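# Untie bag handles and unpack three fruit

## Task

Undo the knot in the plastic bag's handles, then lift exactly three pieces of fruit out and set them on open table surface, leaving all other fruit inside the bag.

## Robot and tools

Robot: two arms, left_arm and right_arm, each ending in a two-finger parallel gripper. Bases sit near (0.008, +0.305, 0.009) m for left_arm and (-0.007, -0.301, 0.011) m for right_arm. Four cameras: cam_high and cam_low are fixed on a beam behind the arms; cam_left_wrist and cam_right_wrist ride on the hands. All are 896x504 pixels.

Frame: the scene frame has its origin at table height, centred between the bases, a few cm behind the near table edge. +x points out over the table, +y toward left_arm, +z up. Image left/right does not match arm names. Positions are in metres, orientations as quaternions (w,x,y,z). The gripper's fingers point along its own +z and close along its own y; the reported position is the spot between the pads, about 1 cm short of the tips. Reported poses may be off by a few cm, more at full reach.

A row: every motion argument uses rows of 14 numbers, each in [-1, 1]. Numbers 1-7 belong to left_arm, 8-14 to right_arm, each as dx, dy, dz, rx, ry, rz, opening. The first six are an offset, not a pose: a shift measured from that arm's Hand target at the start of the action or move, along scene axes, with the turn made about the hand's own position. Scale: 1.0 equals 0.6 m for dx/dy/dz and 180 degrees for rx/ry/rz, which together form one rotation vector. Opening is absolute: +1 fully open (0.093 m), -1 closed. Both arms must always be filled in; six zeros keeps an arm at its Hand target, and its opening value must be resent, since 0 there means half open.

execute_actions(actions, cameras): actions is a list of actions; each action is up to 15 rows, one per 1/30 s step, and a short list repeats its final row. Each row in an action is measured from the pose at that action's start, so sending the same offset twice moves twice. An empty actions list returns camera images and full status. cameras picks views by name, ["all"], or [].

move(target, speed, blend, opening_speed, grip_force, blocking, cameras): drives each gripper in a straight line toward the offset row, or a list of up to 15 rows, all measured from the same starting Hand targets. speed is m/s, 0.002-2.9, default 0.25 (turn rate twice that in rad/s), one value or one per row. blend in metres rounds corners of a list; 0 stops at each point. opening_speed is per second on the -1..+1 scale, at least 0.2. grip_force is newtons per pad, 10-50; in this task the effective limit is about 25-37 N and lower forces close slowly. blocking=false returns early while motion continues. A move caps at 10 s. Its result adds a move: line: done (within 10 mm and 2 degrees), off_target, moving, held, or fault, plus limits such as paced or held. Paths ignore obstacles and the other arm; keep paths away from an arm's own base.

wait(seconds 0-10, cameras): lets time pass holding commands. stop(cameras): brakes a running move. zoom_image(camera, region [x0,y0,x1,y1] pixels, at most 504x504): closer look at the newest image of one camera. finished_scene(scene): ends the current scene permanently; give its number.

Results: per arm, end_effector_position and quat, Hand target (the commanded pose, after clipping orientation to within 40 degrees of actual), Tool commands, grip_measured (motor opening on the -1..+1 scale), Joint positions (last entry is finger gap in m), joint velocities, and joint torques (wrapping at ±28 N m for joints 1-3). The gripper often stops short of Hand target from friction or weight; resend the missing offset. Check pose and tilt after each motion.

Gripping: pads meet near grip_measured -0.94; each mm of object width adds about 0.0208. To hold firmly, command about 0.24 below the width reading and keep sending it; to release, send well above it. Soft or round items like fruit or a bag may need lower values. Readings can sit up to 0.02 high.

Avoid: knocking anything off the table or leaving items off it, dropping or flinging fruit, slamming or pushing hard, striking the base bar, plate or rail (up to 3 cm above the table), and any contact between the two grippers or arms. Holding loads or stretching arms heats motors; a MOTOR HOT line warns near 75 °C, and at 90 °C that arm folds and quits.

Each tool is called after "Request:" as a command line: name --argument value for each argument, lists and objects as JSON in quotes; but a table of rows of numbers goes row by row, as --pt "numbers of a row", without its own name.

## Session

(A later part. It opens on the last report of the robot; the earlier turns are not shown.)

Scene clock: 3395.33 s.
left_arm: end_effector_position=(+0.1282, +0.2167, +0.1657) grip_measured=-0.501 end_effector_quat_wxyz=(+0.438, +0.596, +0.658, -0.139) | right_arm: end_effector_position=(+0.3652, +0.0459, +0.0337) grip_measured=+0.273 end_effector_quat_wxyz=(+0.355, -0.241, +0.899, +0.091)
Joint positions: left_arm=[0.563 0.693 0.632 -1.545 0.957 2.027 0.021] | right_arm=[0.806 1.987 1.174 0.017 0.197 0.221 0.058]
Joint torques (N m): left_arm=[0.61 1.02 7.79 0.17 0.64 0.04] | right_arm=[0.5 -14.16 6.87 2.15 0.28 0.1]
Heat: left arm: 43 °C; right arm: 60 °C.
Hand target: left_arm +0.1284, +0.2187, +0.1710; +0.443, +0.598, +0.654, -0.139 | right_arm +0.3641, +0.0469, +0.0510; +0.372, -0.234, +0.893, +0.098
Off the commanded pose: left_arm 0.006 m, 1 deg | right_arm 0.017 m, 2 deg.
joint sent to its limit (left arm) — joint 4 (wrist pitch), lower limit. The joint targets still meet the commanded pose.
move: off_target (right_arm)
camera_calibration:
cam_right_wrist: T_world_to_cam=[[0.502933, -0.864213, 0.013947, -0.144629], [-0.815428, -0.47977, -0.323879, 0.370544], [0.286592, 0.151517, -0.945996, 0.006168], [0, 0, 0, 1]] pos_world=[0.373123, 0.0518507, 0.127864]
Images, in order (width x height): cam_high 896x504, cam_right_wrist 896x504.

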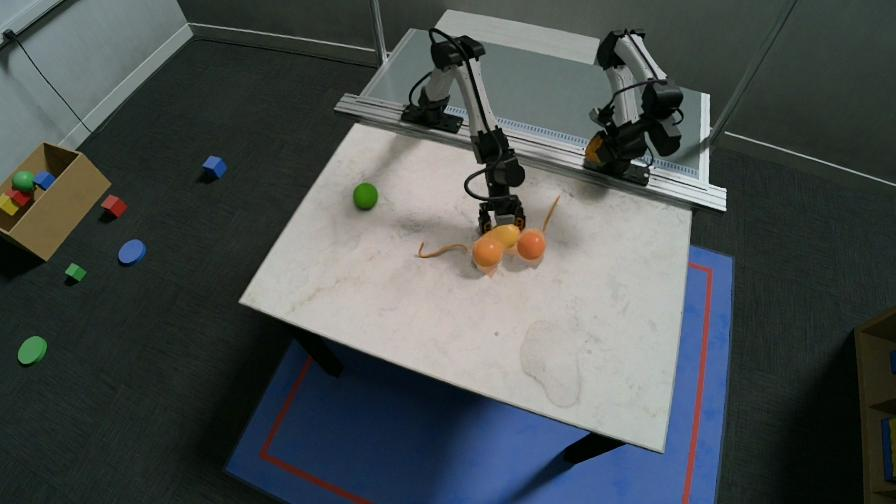

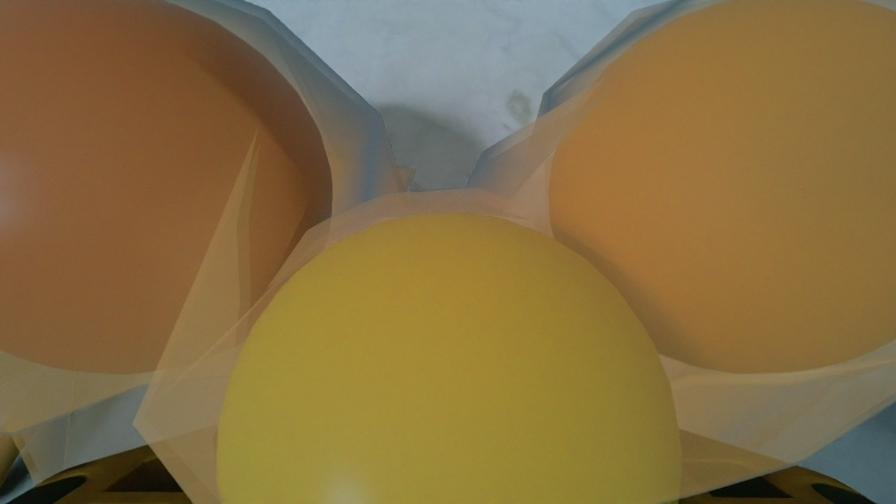

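Request:
move --pt "0 0 0 0 0 0 -0.5 -0.12 -0.065 0.02 0 0 0 0.1" --speed 0.05 --cameras '["cam_right_wrist","cam_high","cam_low"]'

Request:
zoom_image --camera "cam_high" --region '[400, 160, 600, 310]'

Request:
zoom_image --camera "cam_low" --region '[240, 240, 430, 370]'

Scene clock: 3408.27 s.
left_arm: end_effector_position=(+0.1282, +0.2167, +0.1657) grip_measured=-0.501 end_effector_quat_wxyz=(+0.438, +0.596, +0.658, -0.139) | right_arm: end_effector_position=(+0.2921, +0.0073, +0.0502) grip_measured=+0.273 end_effector_quat_wxyz=(+0.354, -0.242, +0.899, +0.090)
Joint positions: left_arm=[0.563 0.693 0.632 -1.545 0.957 2.027 0.021] | right_arm=[0.891 1.7 0.858 0.031 0.255 0.281 0.058]
Joint torques (N m): left_arm=[0.65 1.06 7.77 0.2 0.65 0.05] | right_arm=[0.31 -10.96 6.86 2.2 0.35 0.09]
Heat: left arm: 43 °C; right arm: 59 °C.
Hand target: left_arm +0.1284, +0.2187, +0.1710; +0.443, +0.598, +0.654, -0.139 | right_arm +0.2920, +0.0079, +0.0630; +0.372, -0.234, +0.893, +0.098
Off the commanded pose: left_arm 0.006 m, 1 deg | right_arm 0.013 m, 2 deg.
joint sent to its limit (left arm) — joint 4 (wrist pitch), lower limit. The joint targets still meet the commanded pose.
move: off_target (right_arm)
camera_calibration:
cam_right_wrist: T_world_to_cam=[[0.504863, -0.863057, 0.0156514, -0.142176], [-0.814684, -0.482403, -0.321835, 0.297454], [0.285312, 0.149732, -0.946666, 0.0490238], [0, 0, 0, 1]] pos_world=[0.300123, 0.0134462, 0.144366]
Images, in order (width x height): cam_high 896x504, cam_low 896x504, cam_right_wrist 896x504.

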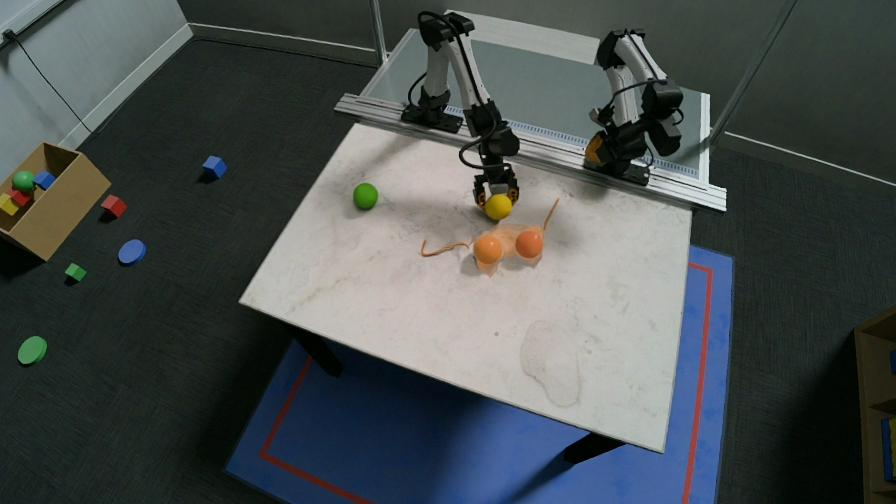

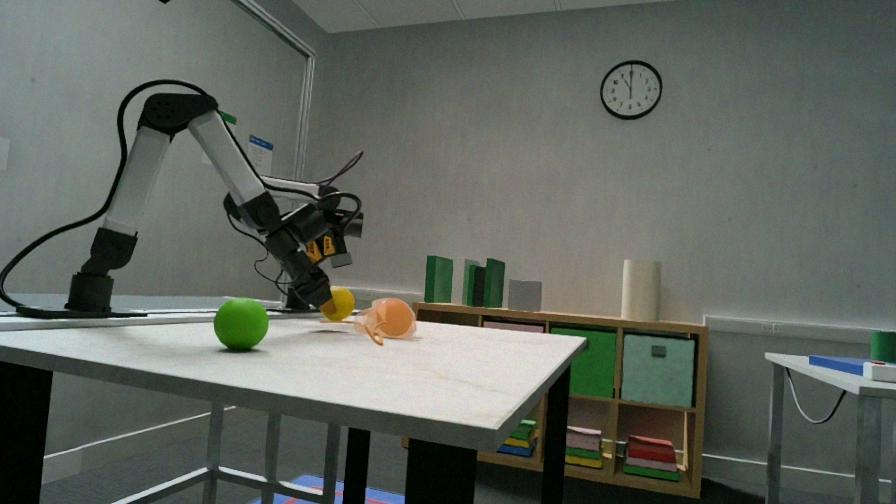

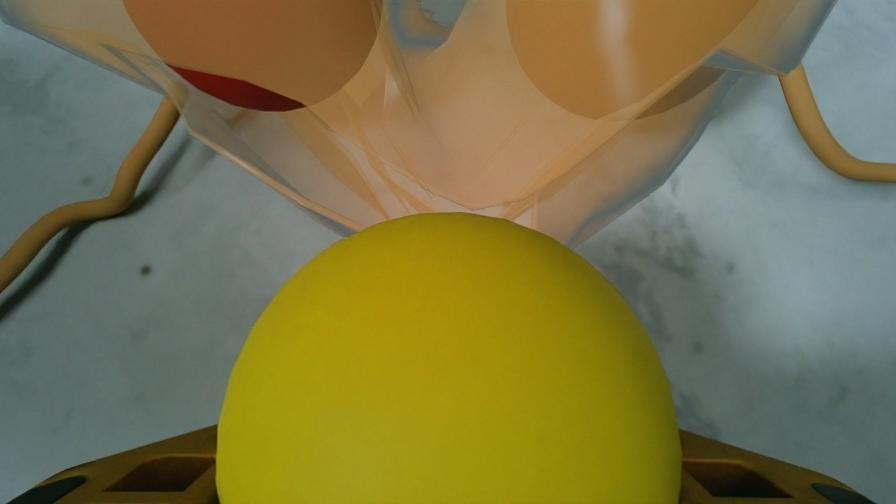

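Scaled by 2.520 from the camera's 896x504 image, which has a finer 1280x720 frame.

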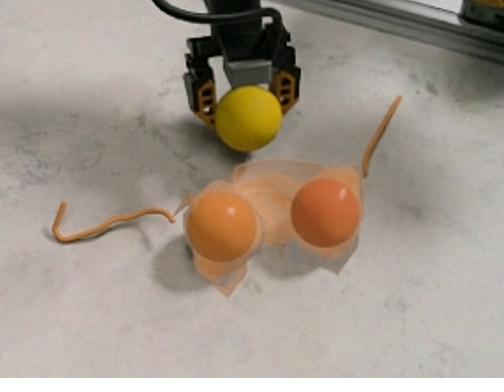

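Scaled by 2.653 from the camera's 896x504 image, which has a finer 1280x720 frame.

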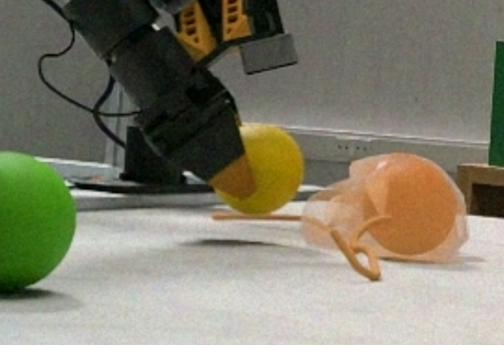

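Request:
move --pt "0 0 0 0 0 0 -0.5 -0.03 -0.06 0.14 0 0 0 0.1" --pt "0 0 0 0 0 0 -0.5 0.2 -0.463 0.12 0 0 -0.144 0.1" --pt "0 0 0 0 0 0 -0.5 0.263 -0.463 0.05 0 0 -0.144 0.1" --pt "0 0 0 0 0 0 -0.5 0.263 -0.463 -0.035 0 0 -0.144 0.1" --speed '[0.1,0.16,0.1,0.08]' --blend 0.03 --cameras '["cam_low"]'

Request:
zoom_image --camera "cam_low" --region '[240, 260, 400, 370]'

Scene clock: 3444.43 s.
left_arm: end_effector_position=(+0.1282, +0.2167, +0.1657) grip_measured=-0.501 end_effector_quat_wxyz=(+0.438, +0.596, +0.658, -0.139) | right_arm: end_effector_position=(+0.4493, -0.2690, +0.0451) grip_measured=+0.273 end_effector_quat_wxyz=(+0.380, -0.026, +0.924, +0.010)
Joint positions: left_arm=[0.563 0.693 0.632 -1.545 0.957 2.027 0.021] | right_arm=[0.048 1.808 0.903 0.144 -0.029 0.029 0.058]
Joint torques (N m): left_arm=[0.72 1.09 7.75 0.18 0.65 0.06] | right_arm=[-0.35 -7.43 7.09 2.42 -0.02 -0.01]
Heat: left arm: 43 °C; right arm: 56 °C.
Hand target: left_arm +0.1284, +0.2187, +0.1710; +0.443, +0.598, +0.654, -0.139 | right_arm +0.4498, -0.2699, +0.0419; +0.384, -0.027, +0.923, +0.012
Off the commanded pose: left_arm 0.006 m, 1 deg | right_arm 0.003 m, 1 deg.
joint sent to its limit (left arm) — joint 4 (wrist pitch), lower limit. The joint targets still meet the commanded pose.
move: done; blend cut to 0.0283 m at target 2, 0.0255 m at target 3
Images, in order (width x height): cam_low 896x504.

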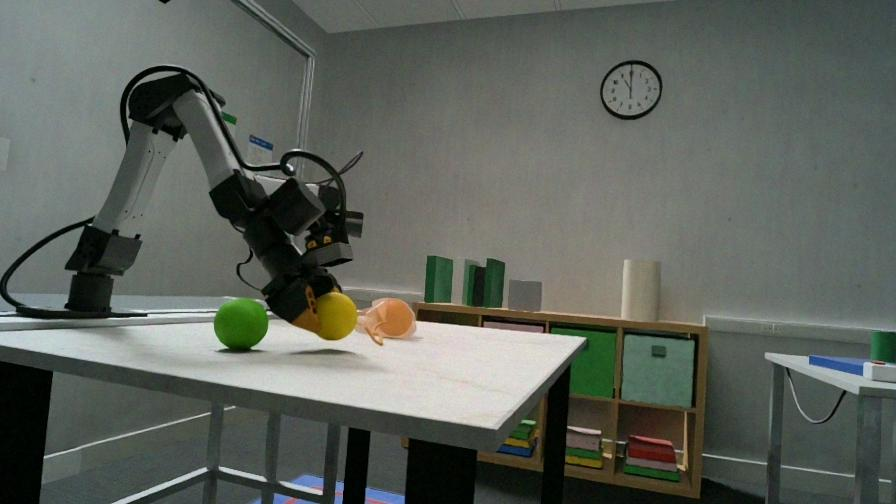

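Scaled by 3.150 from the camera's 896x504 image, which has a finer 1280x720 frame.

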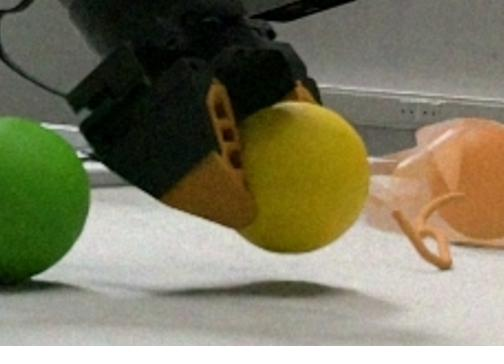

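Request:
move --pt "0 0 0 0 0 0 -0.5 0 0 -0.02 0 0 0 0.1" --speed 0.05 --cameras '["cam_low"]'

Request:
zoom_image --camera "cam_low" --region '[240, 260, 400, 370]'

Scene clock: 3452.43 s.
left_arm: end_effector_position=(+0.1282, +0.2167, +0.1657) grip_measured=-0.501 end_effector_quat_wxyz=(+0.438, +0.596, +0.658, -0.139) | right_arm: end_effector_position=(+0.4500, -0.2695, +0.0341) grip_measured=+0.273 end_effector_quat_wxyz=(+0.382, -0.026, +0.924, +0.010)
Joint positions: left_arm=[0.563 0.693 0.632 -1.545 0.957 2.027 0.021] | right_arm=[0.048 1.84 0.887 0.195 -0.029 0.029 0.058]
Joint torques (N m): left_arm=[0.61 1.14 7.75 0.2 0.64 0.05] | right_arm=[-0.38 -7.35 6.71 2.43 -0.02 -0.04]
Heat: left arm: 43 °C; right arm: 55 °C.
Hand target: left_arm +0.1284, +0.2187, +0.1710; +0.443, +0.598, +0.654, -0.139 | right_arm +0.4497, -0.2699, +0.0299; +0.384, -0.027, +0.923, +0.012
Off the commanded pose: left_arm 0.006 m, 1 deg | right_arm 0.004 m, 0 deg.
joint sent to its limit (left arm) — joint 4 (wrist pitch), lower limit. The joint targets still meet the commanded pose.
move: done
Images, in order (width x height): cam_low 896x504.

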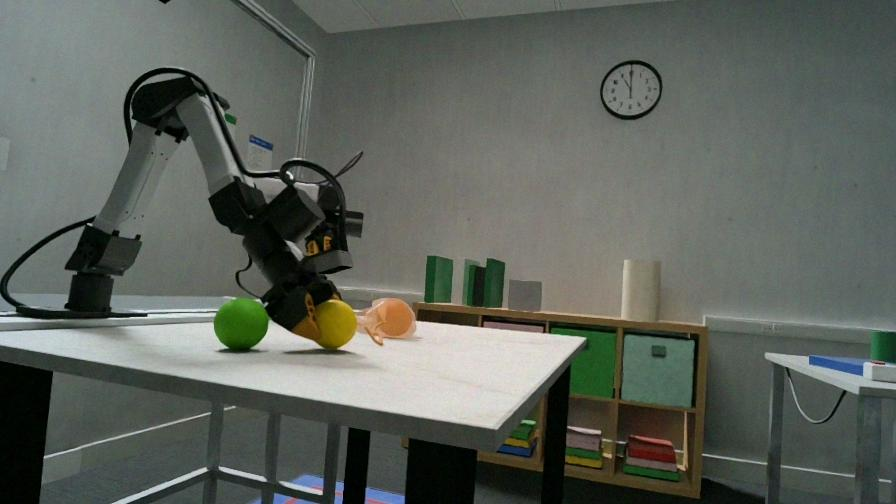

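Scaled by 3.150 from the camera's 896x504 image, which has a finer 1280x720 frame.

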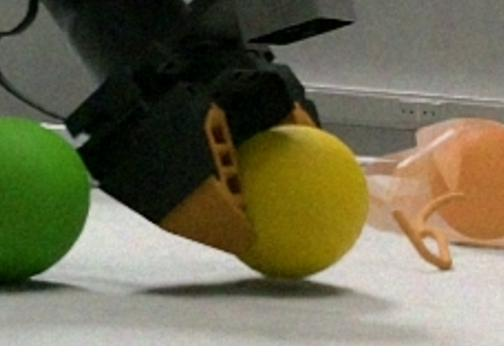

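Request:
move --pt "0 0 0 0 0 0 -0.5 0 0 -0.008 0 0 0 0.1" --speed 0.03 --cameras '["cam_low"]'

Request:
zoom_image --camera "cam_low" --region '[240, 260, 400, 370]'

Scene clock: 3458.23 s.
left_arm: end_effector_position=(+0.1282, +0.2167, +0.1657) grip_measured=-0.501 end_effector_quat_wxyz=(+0.438, +0.596, +0.658, -0.139) | right_arm: end_effector_position=(+0.4522, -0.2694, +0.0321) grip_measured=+0.273 end_effector_quat_wxyz=(+0.385, -0.026, +0.922, +0.010)
Joint positions: left_arm=[0.563 0.693 0.632 -1.545 0.957 2.027 0.021] | right_arm=[0.048 1.853 0.887 0.214 -0.029 0.029 0.058]
Joint torques (N m): left_arm=[0.69 1.06 7.82 0.19 0.64 0.06] | right_arm=[-0.21 -7.36 6.08 2.43 -0.01 0]
Heat: left arm: 43 °C; right arm: 55 °C.
Hand target: left_arm +0.1284, +0.2187, +0.1710; +0.443, +0.598, +0.654, -0.139 | right_arm +0.4497, -0.2699, +0.0251; +0.384, -0.027, +0.923, +0.012
Off the commanded pose: left_arm 0.006 m, 1 deg | right_arm 0.007 m, 0 deg.
joint sent to its limit (left arm) — joint 4 (wrist pitch), lower limit. The joint targets still meet the commanded pose.
move: done
Images, in order (width x height): cam_low 896x504.

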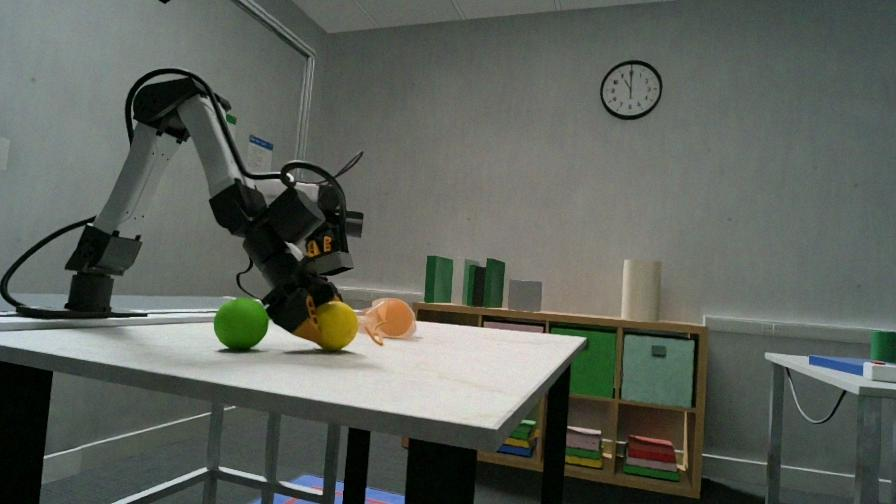

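Scaled by 3.150 from the camera's 896x504 image, which has a finer 1280x720 frame.

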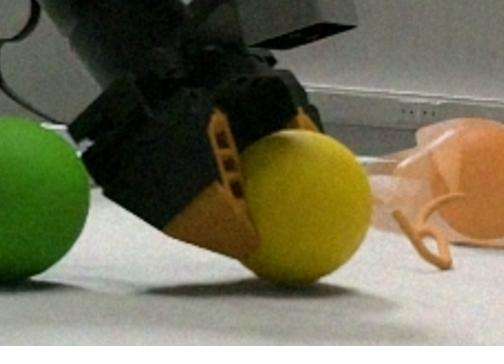

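Request:
move --pt "0 0 0 0 0 0 -0.5 0 0 -0.002 0 0 0 0.85" --pt "0 0 0 0 0 0 -0.5 -0.13 0.0 0.13 0 0 0 0.85" --pt "0 0 0 0 0 0 -0.5 -0.25 0.15 0.21 0 0 0.144 0.85" --speed '[0.03,0.06,0.15]' --opening_speed 0.4 --cameras '["cam_low","cam_right_wrist","cam_high"]'

Request:
zoom_image --camera "cam_low" --region '[200, 260, 440, 370]'

Scene clock: 3475.53 s.
left_arm: end_effector_position=(+0.1282, +0.2167, +0.1657) grip_measured=-0.501 end_effector_quat_wxyz=(+0.438, +0.596, +0.658, -0.139) | right_arm: end_effector_position=(+0.3014, -0.1838, +0.1416) grip_measured=+0.848 end_effector_quat_wxyz=(+0.364, -0.225, +0.899, +0.093)
Joint positions: left_arm=[0.563 0.693 0.632 -1.545 0.957 2.027 0.021] | right_arm=[0.242 1.11 0.714 -0.379 -0.195 -0.148 0.086]
Joint torques (N m): left_arm=[0.62 1.13 7.79 0.2 0.65 0.05] | right_arm=[0.35 -4.89 11.04 1.87 -0.19 -0.08]
Heat: left arm: 43 °C; right arm: 55 °C.
Hand target: left_arm +0.1284, +0.2187, +0.1710; +0.443, +0.598, +0.654, -0.139 | right_arm +0.2998, -0.1799, +0.1511; +0.372, -0.234, +0.893, +0.097
Off the commanded pose: left_arm 0.006 m, 1 deg | right_arm 0.010 m, 2 deg.
joint sent to its limit (left arm) — joint 4 (wrist pitch), lower limit. The joint targets still meet the commanded pose.
move: done
camera_calibration:
cam_right_wrist: T_world_to_cam=[[0.478347, -0.878163, 0.00357982, -0.306185], [-0.824203, -0.450354, -0.343323, 0.254067], [0.303106, 0.161277, -0.939211, 0.157178], [0, 0, 0, 1]] pos_world=[0.308224, -0.179809, 0.235946]
Images, in order (width x height): cam_high 896x504, cam_low 896x504, cam_right_wrist 896x504.

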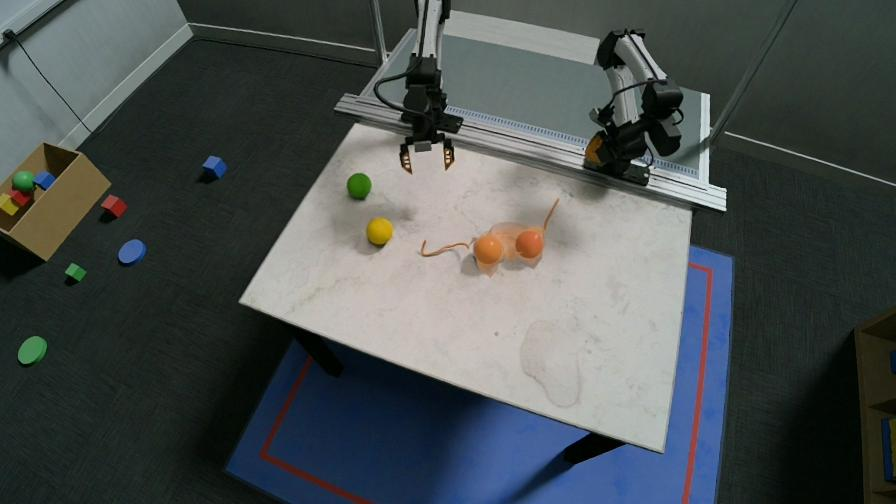

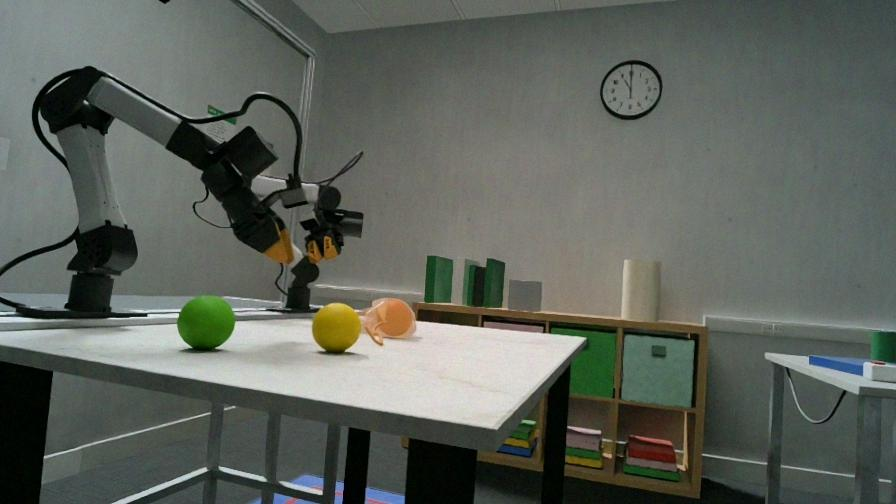

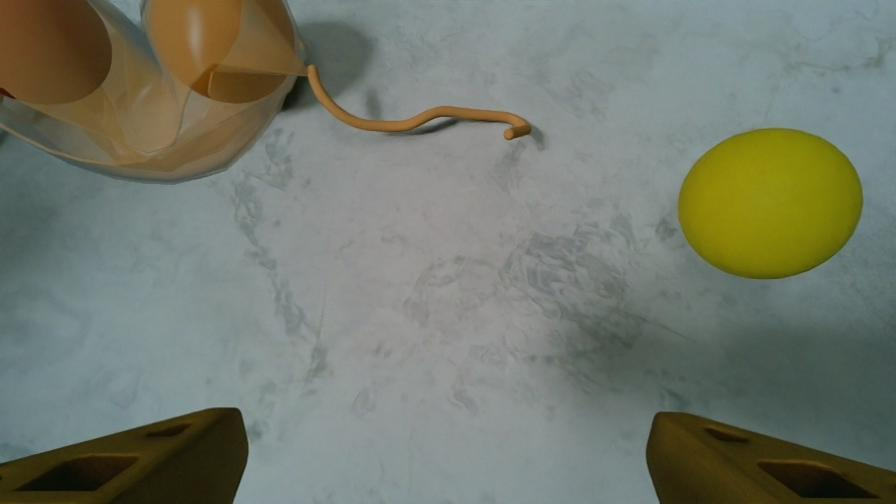

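Scaled by 2.100 from the camera's 896x504 image, which has a finer 1280x720 frame.

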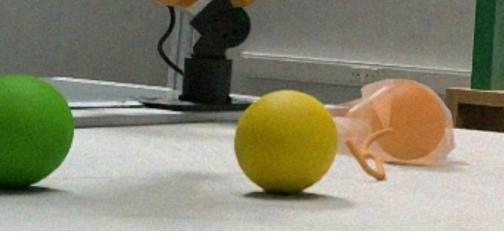

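Request:
move --target '[0,0,0,0,0,0,-0.5, -0.015,0.165,0.025,0,0,0,0.85]' --speed 0.15 --cameras '["cam_right_wrist","cam_left_wrist","cam_high"]'

Request:
zoom_image --camera "cam_high" --region '[400, 160, 600, 310]'

Scene clock: 3485.13 s.
left_arm: end_effector_position=(+0.1282, +0.2167, +0.1657) grip_measured=-0.501 end_effector_quat_wxyz=(+0.438, +0.596, +0.658, -0.139) | right_arm: end_effector_position=(+0.2858, -0.0848, +0.1553) grip_measured=+0.848 end_effector_quat_wxyz=(+0.363, -0.239, +0.895, +0.098)
Joint positions: left_arm=[0.563 0.693 0.632 -1.545 0.957 2.027 0.021] | right_arm=[0.663 1.228 0.849 -0.38 0.09 0.121 0.086]
Joint torques (N m): left_arm=[0.66 1.09 7.8 0.21 0.66 0.06] | right_arm=[0.24 -3.54 13.34 1.96 0.24 0.06]
Heat: left arm: 43 °C; right arm: 57 °C.
Hand target: left_arm +0.1284, +0.2187, +0.1710; +0.443, +0.598, +0.654, -0.139 | right_arm +0.2908, -0.0810, +0.1661; +0.372, -0.234, +0.893, +0.097
Off the commanded pose: left_arm 0.006 m, 1 deg | right_arm 0.013 m, 1 deg.
joint sent to its limit (left arm) — joint 4 (wrist pitch), lower limit. The joint targets still meet the commanded pose.
move: off_target (right_arm)
camera_calibration:
cam_left_wrist: T_world_to_cam=[[-0.909112, -0.241885, -0.339126, 0.224342], [-0.077733, 0.898341, -0.432368, -0.0733405], [0.409234, -0.36671, -0.835495, 0.254437], [0, 0, 0, 1]] pos_world=[0.0941268, 0.213454, 0.256951]
cam_right_wrist: T_world_to_cam=[[0.504861, -0.863187, 0.00481285, -0.218304], [-0.809651, -0.475467, -0.344088, 0.284307], [0.299301, 0.16982, -0.938925, 0.160576], [0, 0, 0, 1]] pos_world=[0.292342, -0.0805274, 0.249646]
Images, in order (width x height): cam_high 896x504, cam_left_wrist 896x504, cam_right_wrist 896x504.

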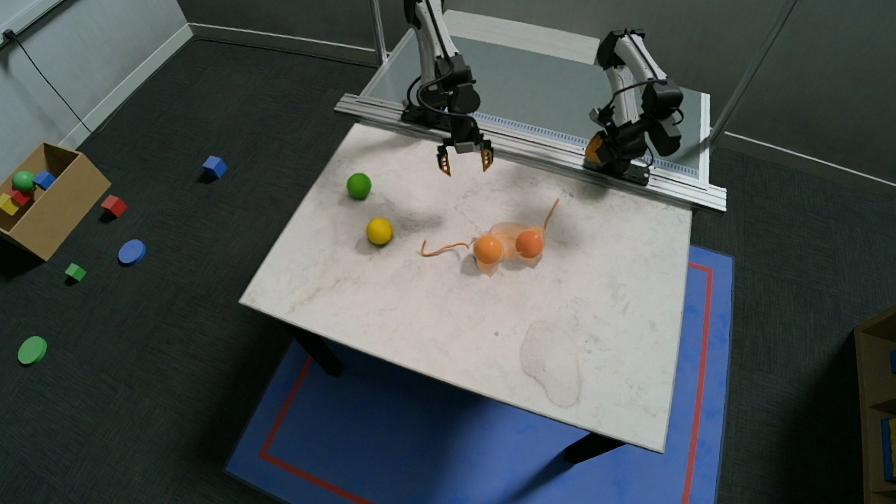

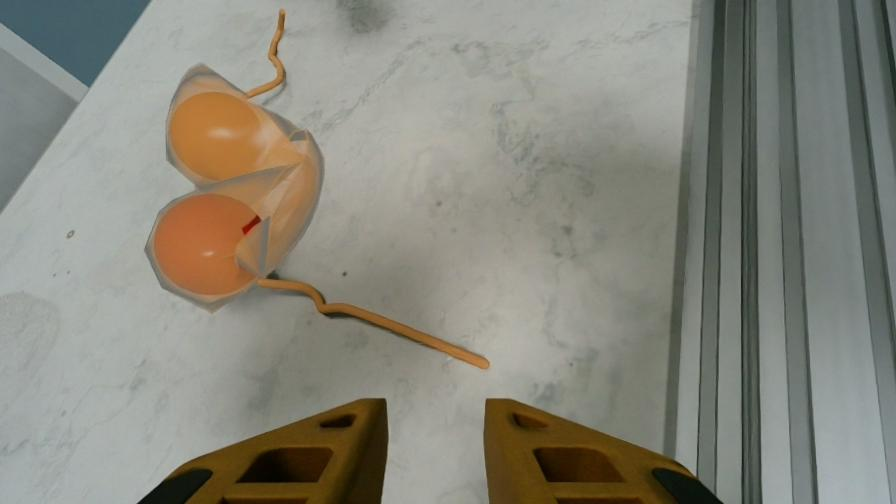

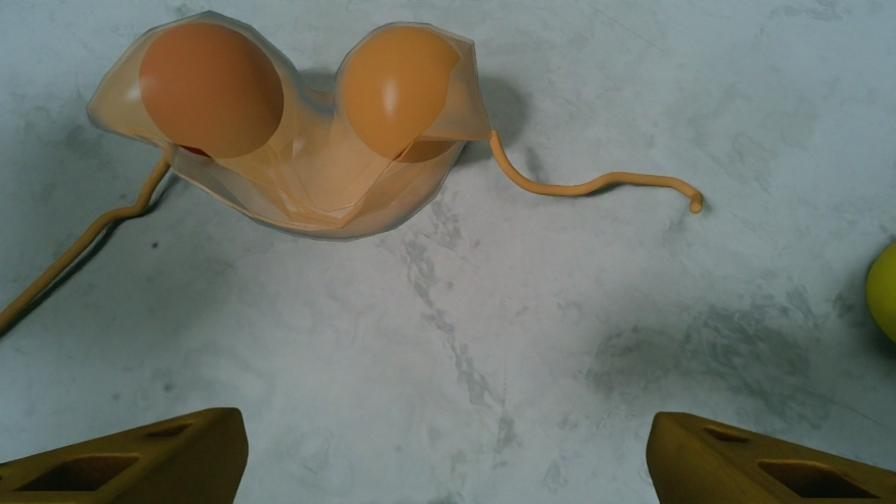

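Scaled by 2.520 from the camera's 896x504 image, which has a finer 1280x720 frame.

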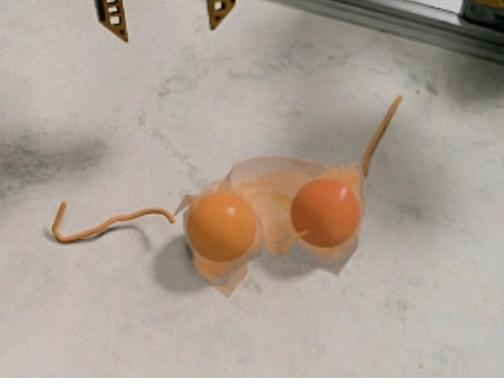

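Request:
zoom_image --camera "cam_right_wrist" --region '[60, 0, 520, 260]'

Request:
zoom_image --camera "cam_left_wrist" --region '[130, 50, 350, 320]'

Scaled by 1.096 from the camera's 896x504 image, which has a finer 1280x720 frame.

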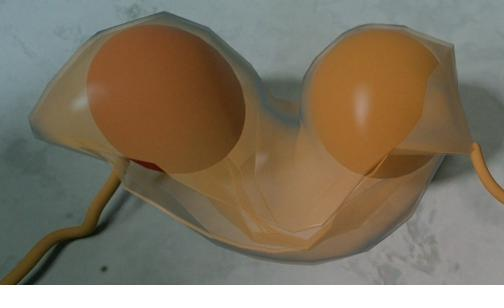

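Scaled by 1.867 from the camera's 896x504 image, which has a finer 1280x720 frame.

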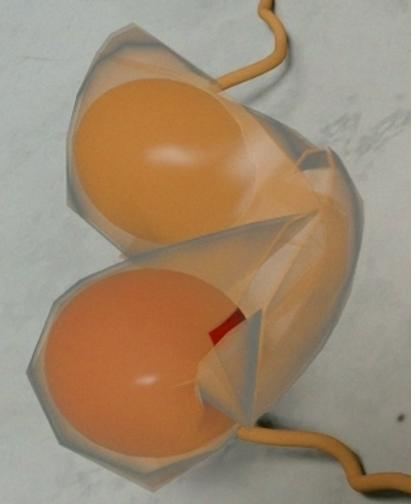

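Request:
move --pt "0 0 0 0 0 0 -0.5 0.0 0.343 -0.135 0 0 -0.083 -0.3" --speed 0.15 --cameras '["cam_right_wrist","cam_left_wrist"]'

Scene clock: 3537.87 s.
left_arm: end_effector_position=(+0.1282, +0.2167, +0.1657) grip_measured=-0.501 end_effector_quat_wxyz=(+0.438, +0.596, +0.658, -0.139) | right_arm: end_effector_position=(+0.2888, +0.1209, +0.0818) grip_measured=-0.298 end_effector_quat_wxyz=(+0.377, -0.120, +0.917, +0.051)
Joint positions: left_arm=[0.563 0.693 0.632 -1.545 0.957 2.027 0.021] | right_arm=[1.131 2.033 1.48 -0.398 0.575 0.704 0.031]
Joint torques (N m): left_arm=[0.61 1.07 7.88 0.19 0.65 0.04] | right_arm=[0.03 -9.4 12.34 1.44 0.5 0.11]
Heat: left arm: 43 °C; right arm: 69 °C.
Hand target: left_arm +0.1284, +0.2187, +0.1710; +0.443, +0.598, +0.654, -0.139 | right_arm +0.2908, +0.1249, +0.0851; +0.381, -0.116, +0.916, +0.048
Off the commanded pose: left_arm 0.006 m, 1 deg | right_arm 0.006 m, 1 deg.
joint sent to its limit (left arm) — joint 4 (wrist pitch), lower limit. The joint targets still meet the commanded pose.
move: done
camera_calibration:
cam_left_wrist: T_world_to_cam=[[-0.909112, -0.241885, -0.339126, 0.224342], [-0.077733, 0.898341, -0.432368, -0.0733405], [0.409234, -0.36671, -0.835495, 0.254437], [0, 0, 0, 1]] pos_world=[0.0941268, 0.213454, 0.256951]
cam_right_wrist: T_world_to_cam=[[0.265927, -0.963989, 0.00293054, 0.0393352], [-0.901463, -0.249753, -0.353536, 0.359276], [0.341536, 0.0913728, -0.935416, 0.0526357], [0, 0, 0, 1]] pos_world=[0.295437, 0.122839, 0.176138]
Images, in order (width x height): cam_left_wrist 896x504, cam_right_wrist 896x504.

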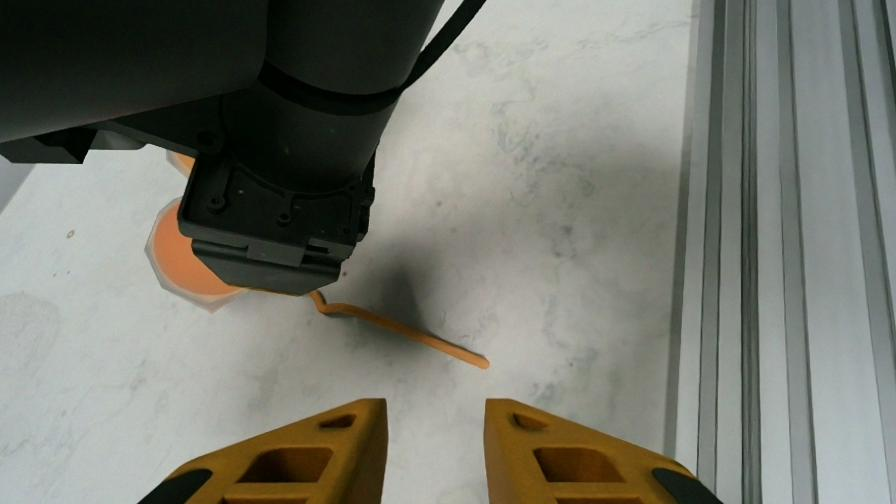

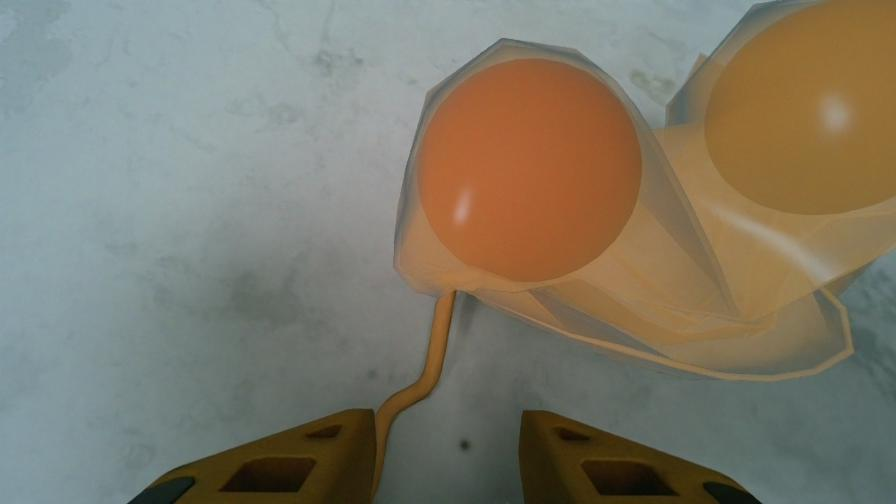

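Request:
move --pt "0 0 0 0 0 0 -0.5 0.02 0.01 -0.07 0 0 0 -0.3" --pt "0 0 0 0 0 0 -0.5 0.0483 0.0183 -0.122 0 0 0 -0.3" --speed 0.1 --blend 0.01 --cameras '["cam_right_wrist"]'

Scene clock: 3555.53 s.
left_arm: end_effector_position=(+0.1282, +0.2167, +0.1657) grip_measured=-0.501 end_effector_quat_wxyz=(+0.438, +0.596, +0.658, -0.139) | right_arm: end_effector_position=(+0.3153, +0.1324, +0.0189) grip_measured=-0.298 end_effector_quat_wxyz=(+0.385, -0.113, +0.915, +0.047)
Joint positions: left_arm=[0.563 0.693 0.632 -1.545 0.957 2.027 0.021] | right_arm=[1.094 2.216 1.494 -0.207 0.575 0.676 0.031]
Joint torques (N m): left_arm=[0.65 1.01 7.79 0.19 0.64 0.05] | right_arm=[-0.8 -9.18 10.73 1.79 0.15 -0.08]
Heat: left arm: 43 °C; right arm: 66 °C.
Hand target: left_arm +0.1284, +0.2187, +0.1710; +0.443, +0.598, +0.654, -0.139 | right_arm +0.3197, +0.1359, +0.0119; +0.381, -0.116, +0.916, +0.048
Off the commanded pose: left_arm 0.006 m, 1 deg | right_arm 0.009 m, 1 deg.
joint sent to its limit (left arm) — joint 4 (wrist pitch), lower limit. The joint targets still meet the commanded pose.
move: done
camera_calibration:
cam_right_wrist: T_world_to_cam=[[0.249168, -0.968431, 0.00754593, 0.049335], [-0.899728, -0.23436, -0.368192, 0.361455], [0.358337, 0.0849523, -0.929719, -0.0207431], [0, 0, 0, 1]] pos_world=[0.320351, 0.13425, 0.113427]
Images, in order (width x height): cam_right_wrist 896x504.

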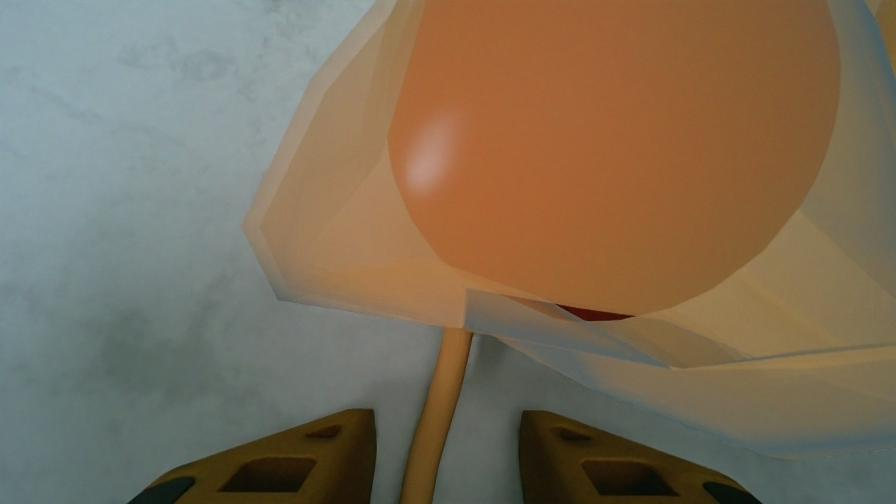

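Request:
move --pt "0 0 0 0 0 0 -0.5 0.0 0.0 0.0 0 0 0 -1" --pt "0 0 0 0 0 0 -0.5 -0.05 0.02 0.02 0 0 0 -1" --pt "0 0 0 0 0 0 -0.5 -0.11 0.05 0.02 0 0 0 -1" --speed 0.06 --opening_speed 0.8 --blend '[0,0.01,0]' --cameras '["cam_right_wrist","cam_high"]'

Request:
zoom_image --camera "cam_high" --region '[400, 160, 600, 310]'

Scene clock: 3566.83 s.
left_arm: end_effector_position=(+0.1282, +0.2167, +0.1657) grip_measured=-0.501 end_effector_quat_wxyz=(+0.438, +0.596, +0.658, -0.139) | right_arm: end_effector_position=(+0.2698, +0.1548, +0.0214) grip_measured=-0.911 end_effector_quat_wxyz=(+0.378, -0.123, +0.916, +0.054)
Joint positions: left_arm=[0.563 0.693 0.632 -1.545 0.957 2.027 0.021] | right_arm=[1.2 2.217 1.523 -0.288 0.611 0.766 0.001]
Joint torques (N m): left_arm=[0.68 1.1 7.73 0.2 0.65 0.04] | right_arm=[-0.32 -11.89 8.58 1.63 0.37 -0.03]
Heat: left arm: 43 °C; right arm: 66 °C.
Hand target: left_arm +0.1284, +0.2187, +0.1710; +0.443, +0.598, +0.654, -0.139 | right_arm +0.2709, +0.1541, +0.0213; +0.378, -0.122, +0.916, +0.053 (not the last commanded pose)
Off the commanded pose: left_arm 0.006 m, 1 deg | right_arm 0.020 m, 1 deg.
joint sent to its limit (left arm) — joint 4 (wrist pitch), lower limit. The joint targets still meet the commanded pose.
move: held (right_arm; a check stopped the path); path passed 2 of 3 targets; limits=held
pose unreachable (right arm): on one or more control steps of this call, first in action 0 (counted from 0), this arm could not follow its commanded pose, so it was not sent that pose on those steps. It may still have moved: this result reports where it is.
cause: moving toward the commanded pose would bring a part of the arm too close to another arm (this arm's wrist (the part past joint 4) and the left arm's fingers, 17 mm apart when this arm was first held).
camera_calibration:
cam_right_wrist: T_world_to_cam=[[0.272003, -0.962296, 0.000705264, 0.0754165], [-0.89934, -0.254469, -0.355575, 0.329457], [0.342348, 0.0960833, -0.934648, -0.00134546], [0, 0, 0, 1]] pos_world=[0.276241, 0.156539, 0.115836]
Images, in order (width x height): cam_high 896x504, cam_right_wrist 896x504.

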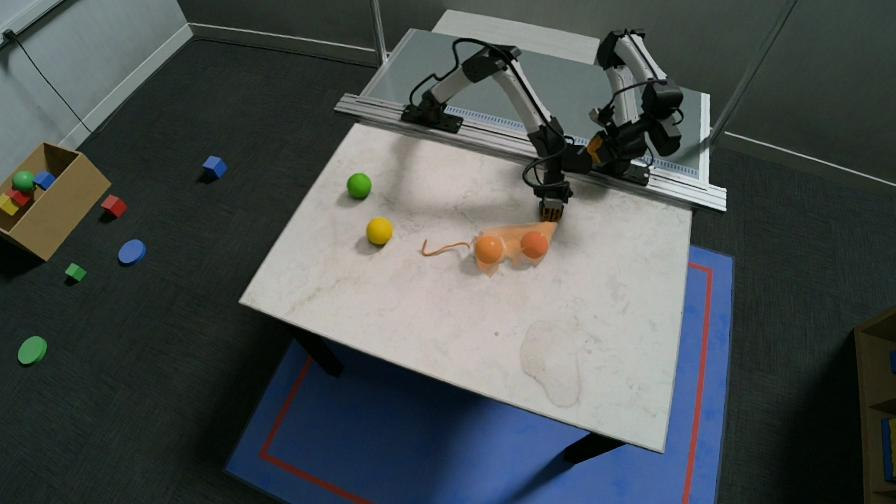

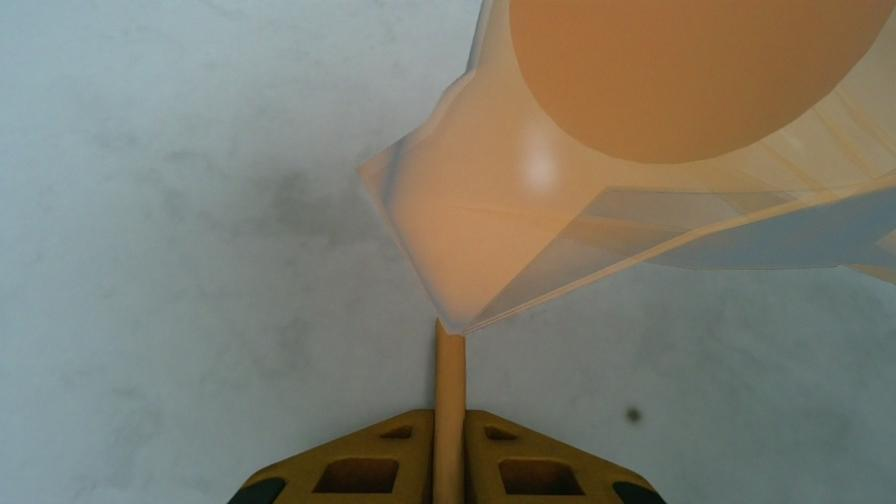

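Scaled by 2.520 from the camera's 896x504 image, which has a finer 1280x720 frame.

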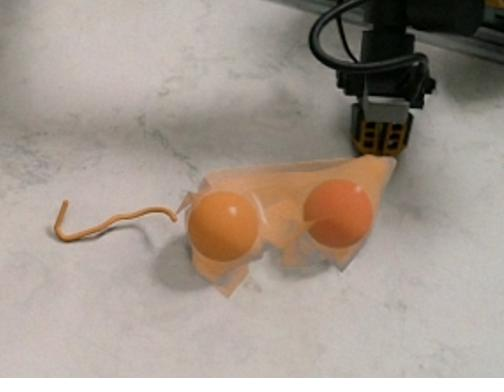

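Request:
move --pt "0.1 0.22 0.06 0 0 0 -0.5 0.02 -0.005 -0.012 0 0 0 -1" --pt "0.1 0.22 0.06 0 0 0 -0.5 0.02 -0.005 -0.012 0 0 0 -0.4" --speed '[0.12,0.06]' --opening_speed 0.6

Request:
move --pt "0 0 0 0 0 0 -0.5 -0.06 -0.03 0.1 0 0 0 -0.4" --pt "0 0 0 0 0 0 -0.5 0.01 -0.3 0.22 0 0 0.083 -0.4" --speed '[0.08,0.15]' --blend 0.02 --cameras '["cam_right_wrist","cam_high"]'

Request:
zoom_image --camera "cam_high" --region '[400, 160, 600, 310]'

Scene clock: 3583.60 s.
left_arm: end_effector_position=(+0.1892, +0.3456, +0.2045) grip_measured=-0.501 end_effector_quat_wxyz=(+0.355, +0.516, +0.776, -0.067) | right_arm: end_effector_position=(+0.2813, +0.1527, +0.0236) grip_measured=-0.402 end_effector_quat_wxyz=(+0.383, -0.119, +0.914, +0.056)
Joint positions: left_arm=[0.892 1.166 1.066 -1.552 0.737 2.073 0.021] | right_arm=[1.177 2.217 1.523 -0.265 0.605 0.745 0.026]
Joint torques (N m): left_arm=[0.7 -1.68 7.72 0.13 0.39 0.05] | right_arm=[-0.59 -10.28 7.9 1.84 0.27 -0.08]
Heat: left arm: 43 °C; right arm: 64 °C.
Hand target: left_arm +0.1884, +0.3507, +0.2070; +0.443, +0.598, +0.653, -0.139 | right_arm +0.2830, +0.1511, +0.0141; +0.378, -0.122, +0.916, +0.053
Off the commanded pose: left_arm 0.006 m, 21 deg | right_arm 0.010 m, 1 deg.
joint sent to its limit (left arm) — joint 4 (wrist pitch), lower limit; joint 6 (wrist roll), upper limit. The joint targets are off in orientation, not in position.
move: off_target (left_arm)

Scene clock: 3586.53 s.
left_arm: end_effector_position=(+0.1892, +0.3456, +0.2045) grip_measured=-0.501 end_effector_quat_wxyz=(+0.355, +0.516, +0.776, -0.067) | right_arm: end_effector_position=(+0.2928, -0.0235, +0.1464) grip_measured=-0.402 end_effector_quat_wxyz=(+0.371, -0.237, +0.892, +0.102)
Joint positions: left_arm=[0.892 1.166 1.066 -1.552 0.737 2.073 0.021] | right_arm=[0.82 1.419 0.956 -0.293 0.206 0.231 0.026]
Joint torques (N m): left_arm=[0.73 -1.74 7.69 0.14 0.4 0.07] | right_arm=[-0.61 -8.05 7.65 1.98 0.01 -0.07]
Heat: left arm: 44 °C; right arm: 63 °C.
Hand target: left_arm +0.1884, +0.3507, +0.2070; +0.443, +0.598, +0.653, -0.139 | right_arm +0.2889, -0.0289, +0.1462; +0.368, -0.240, +0.892, +0.102
Off the commanded pose: left_arm 0.006 m, 21 deg | right_arm 0.007 m, 1 deg.
joint sent to its limit (left arm) — joint 4 (wrist pitch), lower limit; joint 6 (wrist roll), upper limit. The joint targets are off in orientation, not in position.
move: off_target (left_arm)
camera_calibration:
cam_right_wrist: T_world_to_cam=[[0.503357, -0.864078, 0.000852232, -0.168044], [-0.805402, -0.469533, -0.361755, 0.317502], [0.312985, 0.181406, -0.932273, 0.134971], [0, 0, 0, 1]] pos_world=[0.298059, -0.0206102, 0.240831]
Images, in order (width x height): cam_high 896x504, cam_right_wrist 896x504.

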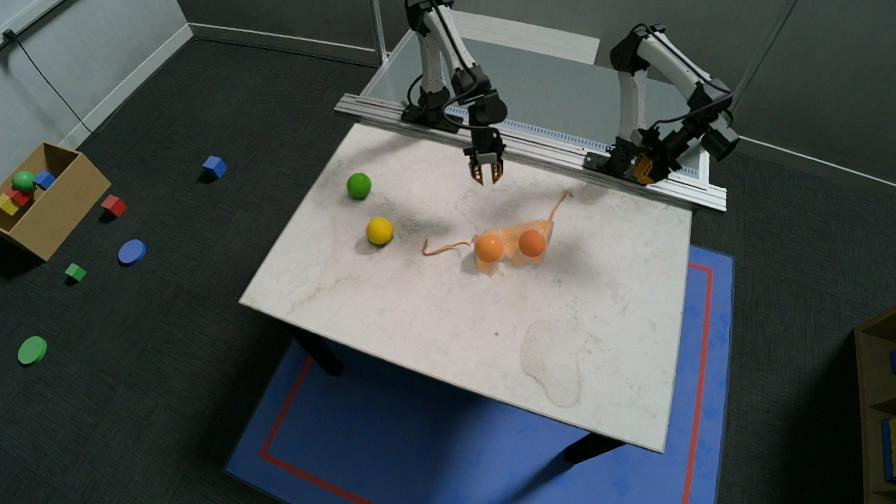

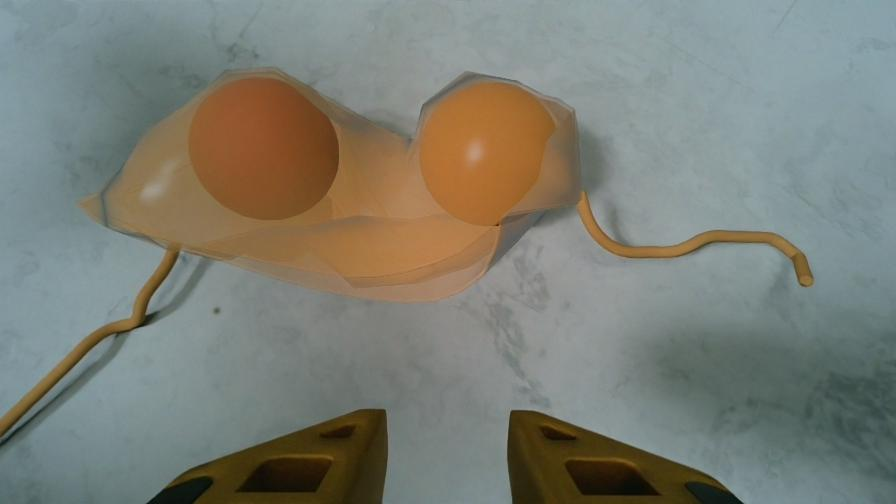

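Scaled by 2.520 from the camera's 896x504 image, which has a finer 1280x720 frame.

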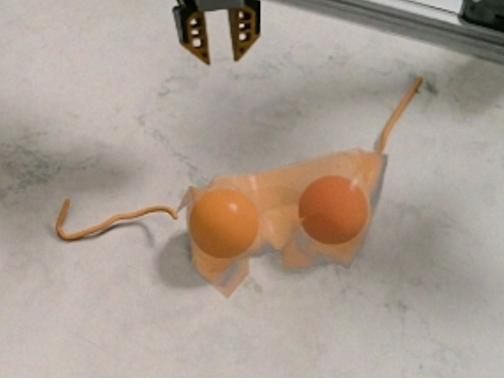

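Request:
zoom_image --camera "cam_right_wrist" --region '[60, 50, 620, 330]'

Request:
zoom_image --camera "cam_right_wrist" --region '[140, 180, 360, 320]'

Region (60, 50, 620, 330) is 560x280 pixels. A region can be at most 504 by 504 pixels.

Scaled by 2.291 from the camera's 896x504 image, which has a finer 1280x720 frame.

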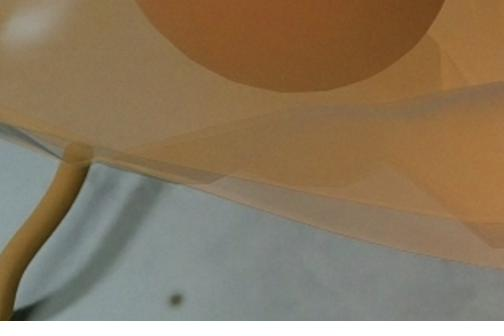

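Request:
zoom_image --camera "cam_right_wrist" --region '[130, 60, 600, 320]'

Request:
zoom_image --camera "cam_right_wrist" --region '[320, 180, 600, 320]'

Scaled by 1.072 from the camera's 896x504 image, which has a finer 1280x720 frame.

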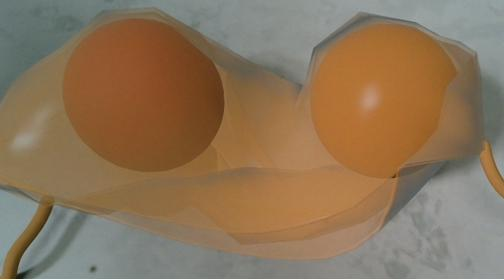

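Scaled by 1.800 from the camera's 896x504 image, which has a finer 1280x720 frame.

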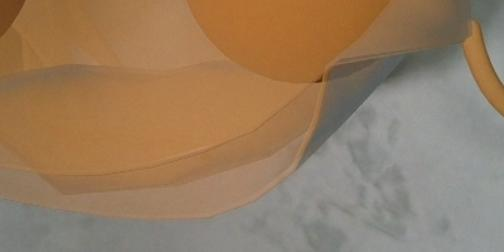

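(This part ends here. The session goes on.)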